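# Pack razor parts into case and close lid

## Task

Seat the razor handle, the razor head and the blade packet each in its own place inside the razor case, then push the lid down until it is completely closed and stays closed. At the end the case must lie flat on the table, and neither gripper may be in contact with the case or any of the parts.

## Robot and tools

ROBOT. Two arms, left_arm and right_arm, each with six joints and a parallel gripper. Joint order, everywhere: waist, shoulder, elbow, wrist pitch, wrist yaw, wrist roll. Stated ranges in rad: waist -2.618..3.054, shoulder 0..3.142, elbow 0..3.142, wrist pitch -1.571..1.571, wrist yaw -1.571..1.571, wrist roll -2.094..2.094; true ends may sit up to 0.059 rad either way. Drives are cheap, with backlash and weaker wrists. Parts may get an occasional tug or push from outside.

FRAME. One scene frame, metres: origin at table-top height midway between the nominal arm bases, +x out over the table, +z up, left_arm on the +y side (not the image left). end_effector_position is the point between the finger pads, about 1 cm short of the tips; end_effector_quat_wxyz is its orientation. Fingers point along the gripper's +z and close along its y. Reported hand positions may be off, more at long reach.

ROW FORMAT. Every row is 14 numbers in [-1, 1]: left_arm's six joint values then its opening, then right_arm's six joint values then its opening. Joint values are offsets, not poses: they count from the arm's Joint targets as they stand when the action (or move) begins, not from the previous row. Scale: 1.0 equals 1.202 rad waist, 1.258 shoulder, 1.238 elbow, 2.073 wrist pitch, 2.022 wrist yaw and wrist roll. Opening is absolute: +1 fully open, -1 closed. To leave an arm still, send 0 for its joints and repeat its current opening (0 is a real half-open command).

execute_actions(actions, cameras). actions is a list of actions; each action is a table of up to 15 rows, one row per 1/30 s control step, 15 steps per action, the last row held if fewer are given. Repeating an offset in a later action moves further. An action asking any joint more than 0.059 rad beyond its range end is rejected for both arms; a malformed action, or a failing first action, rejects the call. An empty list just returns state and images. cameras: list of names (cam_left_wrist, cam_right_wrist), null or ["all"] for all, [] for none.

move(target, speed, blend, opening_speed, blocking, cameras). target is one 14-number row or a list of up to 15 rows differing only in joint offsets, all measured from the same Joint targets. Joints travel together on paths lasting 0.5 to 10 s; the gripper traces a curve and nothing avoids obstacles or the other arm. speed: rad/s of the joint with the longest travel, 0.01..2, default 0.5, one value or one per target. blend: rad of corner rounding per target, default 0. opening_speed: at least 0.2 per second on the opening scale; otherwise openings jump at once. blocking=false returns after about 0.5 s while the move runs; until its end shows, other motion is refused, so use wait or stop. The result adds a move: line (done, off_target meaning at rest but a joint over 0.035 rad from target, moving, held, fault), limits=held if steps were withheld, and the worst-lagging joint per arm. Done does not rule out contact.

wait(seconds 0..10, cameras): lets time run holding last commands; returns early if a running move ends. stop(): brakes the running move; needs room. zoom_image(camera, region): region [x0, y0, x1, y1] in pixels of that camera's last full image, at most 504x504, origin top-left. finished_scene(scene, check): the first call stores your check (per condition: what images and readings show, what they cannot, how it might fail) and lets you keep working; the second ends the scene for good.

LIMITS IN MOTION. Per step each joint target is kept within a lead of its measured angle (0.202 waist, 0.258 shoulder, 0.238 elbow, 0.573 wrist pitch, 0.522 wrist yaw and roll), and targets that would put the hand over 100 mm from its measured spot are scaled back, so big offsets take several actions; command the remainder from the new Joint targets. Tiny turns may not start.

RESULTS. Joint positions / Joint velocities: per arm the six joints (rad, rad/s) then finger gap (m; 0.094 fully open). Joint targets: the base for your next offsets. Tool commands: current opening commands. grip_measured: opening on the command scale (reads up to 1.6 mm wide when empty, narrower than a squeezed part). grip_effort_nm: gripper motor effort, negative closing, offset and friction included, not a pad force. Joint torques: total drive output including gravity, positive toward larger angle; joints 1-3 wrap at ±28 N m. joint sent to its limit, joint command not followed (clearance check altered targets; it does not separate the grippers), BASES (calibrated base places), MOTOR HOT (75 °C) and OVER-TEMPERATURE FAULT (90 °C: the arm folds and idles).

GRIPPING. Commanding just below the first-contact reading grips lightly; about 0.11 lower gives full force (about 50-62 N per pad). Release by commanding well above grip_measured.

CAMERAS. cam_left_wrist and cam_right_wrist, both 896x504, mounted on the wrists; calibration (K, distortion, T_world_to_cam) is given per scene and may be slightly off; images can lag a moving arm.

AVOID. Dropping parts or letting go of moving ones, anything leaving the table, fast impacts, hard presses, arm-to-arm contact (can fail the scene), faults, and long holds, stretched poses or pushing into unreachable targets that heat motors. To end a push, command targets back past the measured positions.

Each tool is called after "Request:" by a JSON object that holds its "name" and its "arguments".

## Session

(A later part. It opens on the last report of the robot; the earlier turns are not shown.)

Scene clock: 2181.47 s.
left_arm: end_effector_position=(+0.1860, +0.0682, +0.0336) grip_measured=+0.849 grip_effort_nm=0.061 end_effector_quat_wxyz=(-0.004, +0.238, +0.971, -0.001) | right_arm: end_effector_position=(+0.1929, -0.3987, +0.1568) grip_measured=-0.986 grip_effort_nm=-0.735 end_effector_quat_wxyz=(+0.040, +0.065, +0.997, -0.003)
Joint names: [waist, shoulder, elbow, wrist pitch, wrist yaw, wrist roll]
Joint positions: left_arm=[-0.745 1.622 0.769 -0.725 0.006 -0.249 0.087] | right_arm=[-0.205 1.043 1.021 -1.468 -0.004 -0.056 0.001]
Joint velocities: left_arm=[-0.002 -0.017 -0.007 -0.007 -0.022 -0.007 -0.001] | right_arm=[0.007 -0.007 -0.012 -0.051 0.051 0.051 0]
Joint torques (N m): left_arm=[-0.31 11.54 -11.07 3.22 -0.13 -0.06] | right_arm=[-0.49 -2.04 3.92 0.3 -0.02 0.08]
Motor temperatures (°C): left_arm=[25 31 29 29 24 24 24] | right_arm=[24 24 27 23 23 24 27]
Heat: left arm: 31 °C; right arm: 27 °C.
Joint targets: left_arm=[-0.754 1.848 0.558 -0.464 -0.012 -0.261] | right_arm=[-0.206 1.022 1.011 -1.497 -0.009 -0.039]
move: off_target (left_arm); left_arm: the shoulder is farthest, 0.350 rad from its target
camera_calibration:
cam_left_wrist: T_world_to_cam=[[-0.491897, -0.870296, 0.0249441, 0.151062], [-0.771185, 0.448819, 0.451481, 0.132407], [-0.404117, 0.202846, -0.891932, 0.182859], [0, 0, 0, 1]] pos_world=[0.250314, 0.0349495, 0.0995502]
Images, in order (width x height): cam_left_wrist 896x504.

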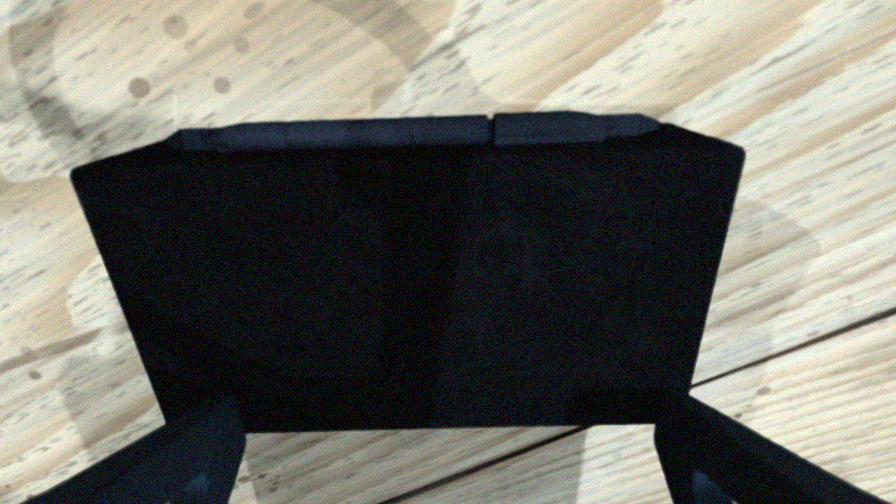

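Request:
{"name": "move", "arguments": {"target": [[0,-0.13,0.15,-0.12,0,0,0.85,0,0,0,0,0,0,-1],[0,-0.26,0.32,-0.25,0,0,0.85,0,0,0,0,0,0,-1],[0,-0.45,0.45,-0.4,0,0,0.85,0,0,0,0,0,0,-1]], "speed": 0.3, "cameras": ["cam_left_wrist"]}}

Scene clock: 2190.13 s.
left_arm: end_effector_position=(+0.1722, +0.0806, +0.1738) grip_measured=+0.849 grip_effort_nm=0.056 end_effector_quat_wxyz=(+0.030, +0.232, +0.972, -0.019) | right_arm: end_effector_position=(+0.1929, -0.3987, +0.1568) grip_measured=-0.986 grip_effort_nm=-0.735 end_effector_quat_wxyz=(+0.040, +0.065, +0.997, -0.003)
Joint names: [waist, shoulder, elbow, wrist pitch, wrist yaw, wrist roll]
Joint positions: left_arm=[-0.745 1.301 1.076 -1.274 0.006 -0.261 0.087] | right_arm=[-0.205 1.043 1.021 -1.468 -0.004 -0.056 0.001]
Joint velocities: left_arm=[0.012 -0.007 0.012 -0.007 0.051 -0.022 0] | right_arm=[-0.012 -0.012 0.012 0.022 0.007 -0.007 -0.001]
Joint torques (N m): left_arm=[-0.29 -5.76 9.69 0.23 -0.14 -0.02] | right_arm=[-0.44 -2.09 3.92 0.29 -0.02 0.08]
Motor temperatures (°C): left_arm=[25 32 30 30 24 24 24] | right_arm=[24 24 27 23 23 24 27]
Heat: left arm: 32 °C; right arm: 27 °C.
Joint targets: left_arm=[-0.754 1.282 1.115 -1.294 -0.012 -0.261] | right_arm=[-0.206 1.022 1.011 -1.497 -0.009 -0.039]
move: off_target (left_arm); left_arm: the elbow is farthest, 0.039 rad from its target
camera_calibration:
cam_left_wrist: T_world_to_cam=[[-0.483143, -0.874514, 0.0424054, 0.147316], [-0.800949, 0.461024, 0.382017, 0.0691569], [-0.35363, 0.150604, -0.923182, 0.300761], [0, 0, 0, 1]] pos_world=[0.232924, 0.0516515, 0.244991]
Images, in order (width x height): cam_left_wrist 896x504.

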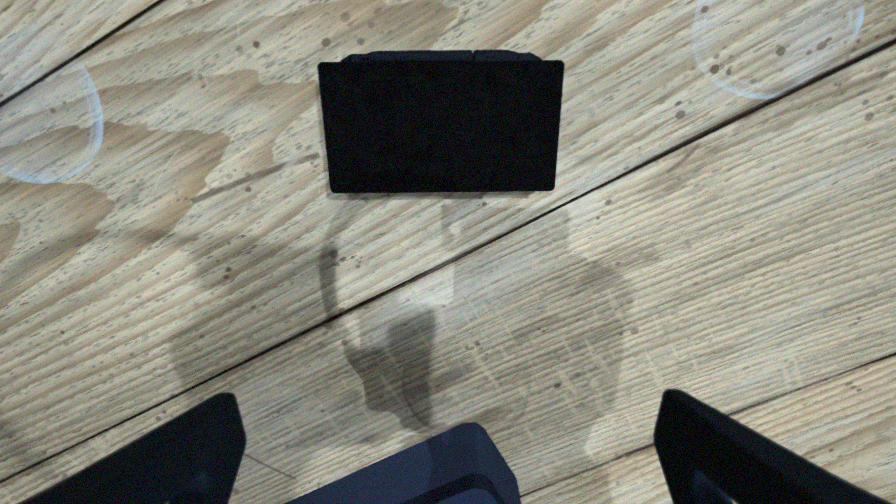

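Request:
{"name": "finished_scene", "arguments": {"scene": 2, "check": "Packet, head and handle were each seen flush in seats before closing. Lid is flat: front and hinge touch heights equal; pressed to the same torque as in scene 1. Arms clear. Latch engagement itself cannot be seen."}}

This call ended nothing. Check each condition that your pictures could not show: look closer or test it, and mend what is not met. Then call finished_scene again.

Request:
{"name": "move", "arguments": {"target": [[0,0,0,0,0,0,0.85,0.7,0.18,-0.6,0.5,0,0,-1],[0,0,0,0,0,0,0.85,1.0,0.18,-0.72,1.0,0,0,-1]], "speed": 0.6, "cameras": ["cam_right_wrist"]}}

Scene clock: 2208.80 s.
left_arm: end_effector_position=(+0.1719, +0.0808, +0.1738) grip_measured=+0.849 grip_effort_nm=0.056 end_effector_quat_wxyz=(+0.030, +0.232, +0.972, -0.019) | right_arm: end_effector_position=(+0.1797, -0.3031, +0.0099) grip_measured=-0.987 grip_effort_nm=-0.676 end_effector_quat_wxyz=(+0.113, -0.491, +0.838, -0.209)
Joint names: [waist, shoulder, elbow, wrist pitch, wrist yaw, wrist roll]
Joint positions: left_arm=[-0.745 1.301 1.076 -1.275 0.006 -0.261 0.087] | right_arm=[1.002 1.145 0.39 -0.814 0.48 -0.04 0.001]
Joint velocities: left_arm=[0.002 0.017 -0.007 -0.051 -0.051 0.007 -0.001] | right_arm=[-0.002 0.002 -0.007 -0.051 0.051 0.022 0]
Joint torques (N m): left_arm=[-0.28 -5.76 9.73 0.17 -0.14 -0.04] | right_arm=[-0.01 5.83 -14.63 4.64 -4.79 0.04]
Motor temperatures (°C): left_arm=[25 31 31 29 24 24 24] | right_arm=[24 24 28 28 26 24 27]
Heat: left arm: 31 °C; right arm: 28 °C.
Joint targets: left_arm=[-0.754 1.282 1.115 -1.294 -0.012 -0.261] | right_arm=[0.996 1.238 0.171 -0.299 0.046 -0.039]
move: off_target (left_arm, right_arm); left_arm: the elbow is farthest, 0.039 rad from its target; right_arm: the wrist pitch is farthest, 1.390 rad from its target
camera_calibration:
cam_right_wrist: T_world_to_cam=[[0.774934, -0.439988, 0.45375, -0.275948], [-0.616217, -0.685595, 0.387602, -0.0613757], [0.140549, -0.579974, -0.802419, -0.102141], [0, 0, 0, 1]] pos_world=[0.190377, -0.222732, 0.067041]
Images, in order (width x height): cam_right_wrist 896x504.

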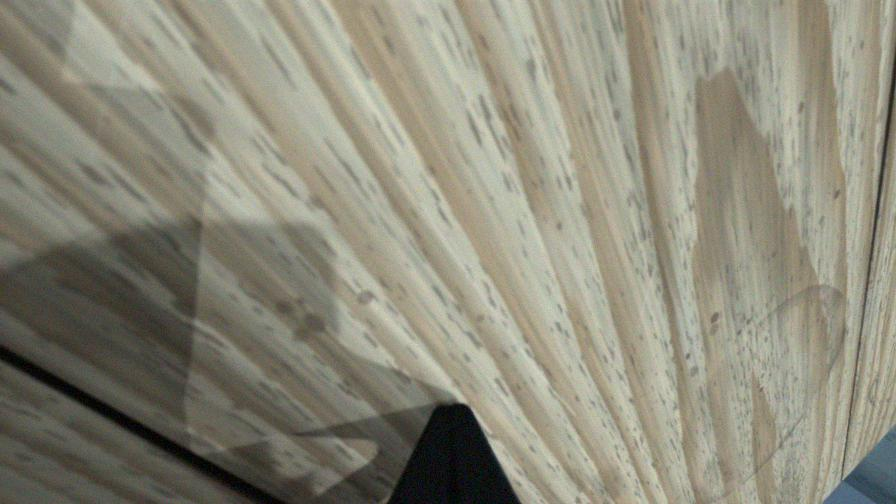

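Request:
{"name": "move", "arguments": {"target": [0,0,0,0,0,0,0.85,0,-0.1,0.5,-0.2,0.2,0,-1], "speed": 0.4, "cameras": ["cam_right_wrist"]}}

Scene clock: 2214.33 s.
left_arm: end_effector_position=(+0.1719, +0.0808, +0.1738) grip_measured=+0.849 grip_effort_nm=0.056 end_effector_quat_wxyz=(+0.030, +0.232, +0.972, -0.019) | right_arm: end_effector_position=(+0.2472, -0.1783, +0.1212) grip_measured=-0.987 grip_effort_nm=-0.676 end_effector_quat_wxyz=(+0.314, -0.435, +0.841, -0.064)
Joint names: [waist, shoulder, elbow, wrist pitch, wrist yaw, wrist roll]
Joint positions: left_arm=[-0.745 1.301 1.076 -1.275 0.006 -0.261 0.087] | right_arm=[0.996 1.137 0.748 -0.667 0.422 -0.052 0.001]
Joint velocities: left_arm=[0.012 0.007 -0.007 0.022 -0.051 0.022 0] | right_arm=[0.017 -0.002 0.002 -0.007 0.007 0.007 -0.002]
Joint torques (N m): left_arm=[-0.28 -5.74 9.65 0.21 -0.14 -0.02] | right_arm=[0.13 -4.04 9.36 0.83 0.47 0.03]
Motor temperatures (°C): left_arm=[25 31 31 29 24 24 24] | right_arm=[24 24 29 33 30 24 27]
Heat: left arm: 31 °C; right arm: 33 °C.
Joint targets: left_arm=[-0.754 1.282 1.115 -1.294 -0.012 -0.261] | right_arm=[0.996 1.112 0.790 -0.713 0.451 -0.039]
move: off_target (left_arm, right_arm); left_arm: the elbow is farthest, 0.039 rad from its target; right_arm: the wrist pitch is farthest, 0.047 rad from its target
camera_calibration:
cam_right_wrist: T_world_to_cam=[[0.692988, -0.618689, 0.370124, -0.325301], [-0.634449, -0.767168, -0.0944914, 0.0710463], [0.342408, -0.169343, -0.924164, 0.0881404], [0, 0, 0, 1]] pos_world=[0.240325, -0.13183, 0.208571]
Images, in order (width x height): cam_right_wrist 896x504.

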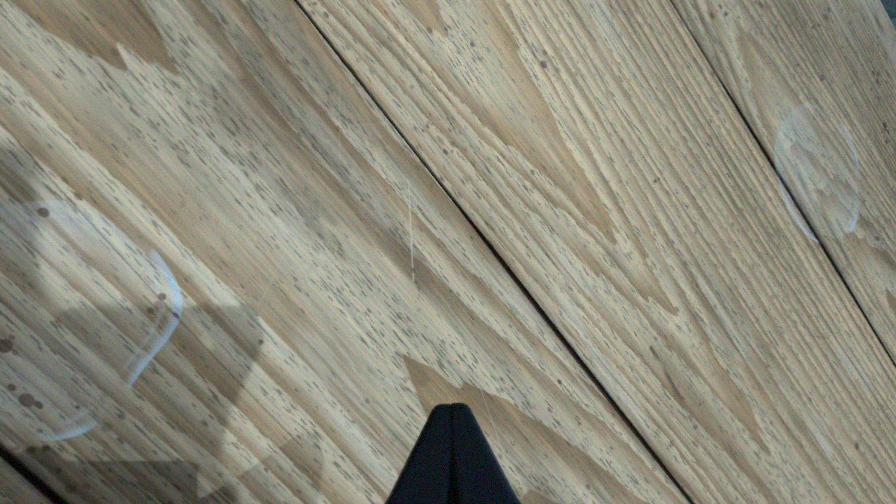

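Request:
{"name": "move", "arguments": {"target": [[0,0,0,0,0,0,0.85,0,0.06,0,0.695,-0.223,0,-1],[0,0,0,0,0,0,0.85,0.153,0.11,-0.5,0.695,-0.223,0,-1]], "speed": 0.6, "cameras": ["cam_right_wrist"]}}

Scene clock: 2229.67 s.
left_arm: end_effector_position=(+0.1719, +0.0808, +0.1738) grip_measured=+0.849 grip_effort_nm=0.061 end_effector_quat_wxyz=(+0.030, +0.232, +0.972, -0.019) | right_arm: end_effector_position=(+0.1663, -0.0626, +0.0843) grip_measured=-0.987 grip_effort_nm=-0.696 end_effector_quat_wxyz=(+0.460, -0.485, +0.684, +0.293)
Joint names: [waist, shoulder, elbow, wrist pitch, wrist yaw, wrist roll]
Joint positions: left_arm=[-0.745 1.301 1.076 -1.275 0.006 -0.261 0.087] | right_arm=[1.168 1.253 0.176 0.66 0.002 -0.049 0.001]
Joint velocities: left_arm=[-0.002 -0.007 0.002 0.037 0.022 -0.11 0] | right_arm=[-0.002 -0.037 -0.002 -0.095 0.022 0.007 0]
Joint torques (N m): left_arm=[-0.2 -5.68 9.83 0.24 -0.17 -0.03] | right_arm=[0.58 -2.37 4.1 2.66 -0.1 0.03]
Motor temperatures (°C): left_arm=[25 31 32 28 24 24 24] | right_arm=[24 24 29 30 26 24 27]
Heat: left arm: 32 °C; right arm: 30 °C.
Joint targets: left_arm=[-0.754 1.282 1.115 -1.294 -0.012 -0.261] | right_arm=[1.180 1.250 0.171 0.727 0.000 -0.039]
move: off_target (left_arm, right_arm); left_arm: the elbow is farthest, 0.039 rad from its target; right_arm: the wrist pitch is farthest, 0.068 rad from its target
camera_calibration:
cam_right_wrist: T_world_to_cam=[[0.935006, -0.353036, 0.0335953, -0.179306], [-0.245966, -0.713831, -0.655703, 0.0909985], [0.255468, 0.604823, -0.754271, 0.1499], [0, 0, 0, 1]] pos_world=[0.15174, -0.0890071, 0.178757]
Images, in order (width x height): cam_right_wrist 896x504.

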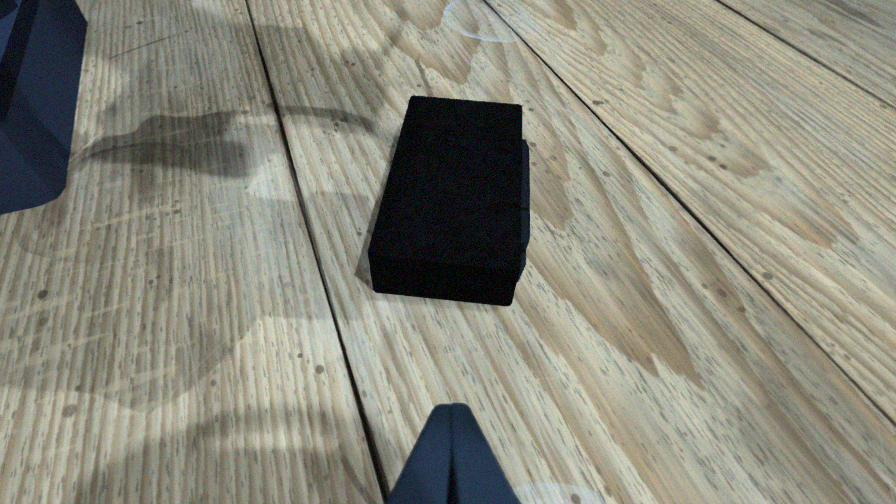

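Request:
{"name": "zoom_image", "arguments": {"camera": "cam_right_wrist", "region": [350, 230, 550, 320]}}

Scaled by 2.520 from the camera's 896x504 image, which has a finer 1280x720 frame.

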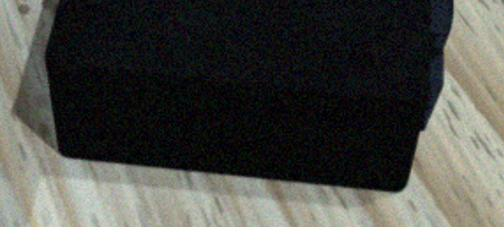

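Request:
{"name": "finished_scene", "arguments": {"scene": 2, "check": "End-on right camera view: case flat on the table, lid flush with equal front and hinge heights, no gap visible. All three parts are inside, seen seated before closing. The lid was pressed over both latch tabs to about +11.5 Nm shoulder torque, as in scene 1. Arms are not touching anything. Latch engagement is inferred, not seen."}}

The scene is finished: the task was done.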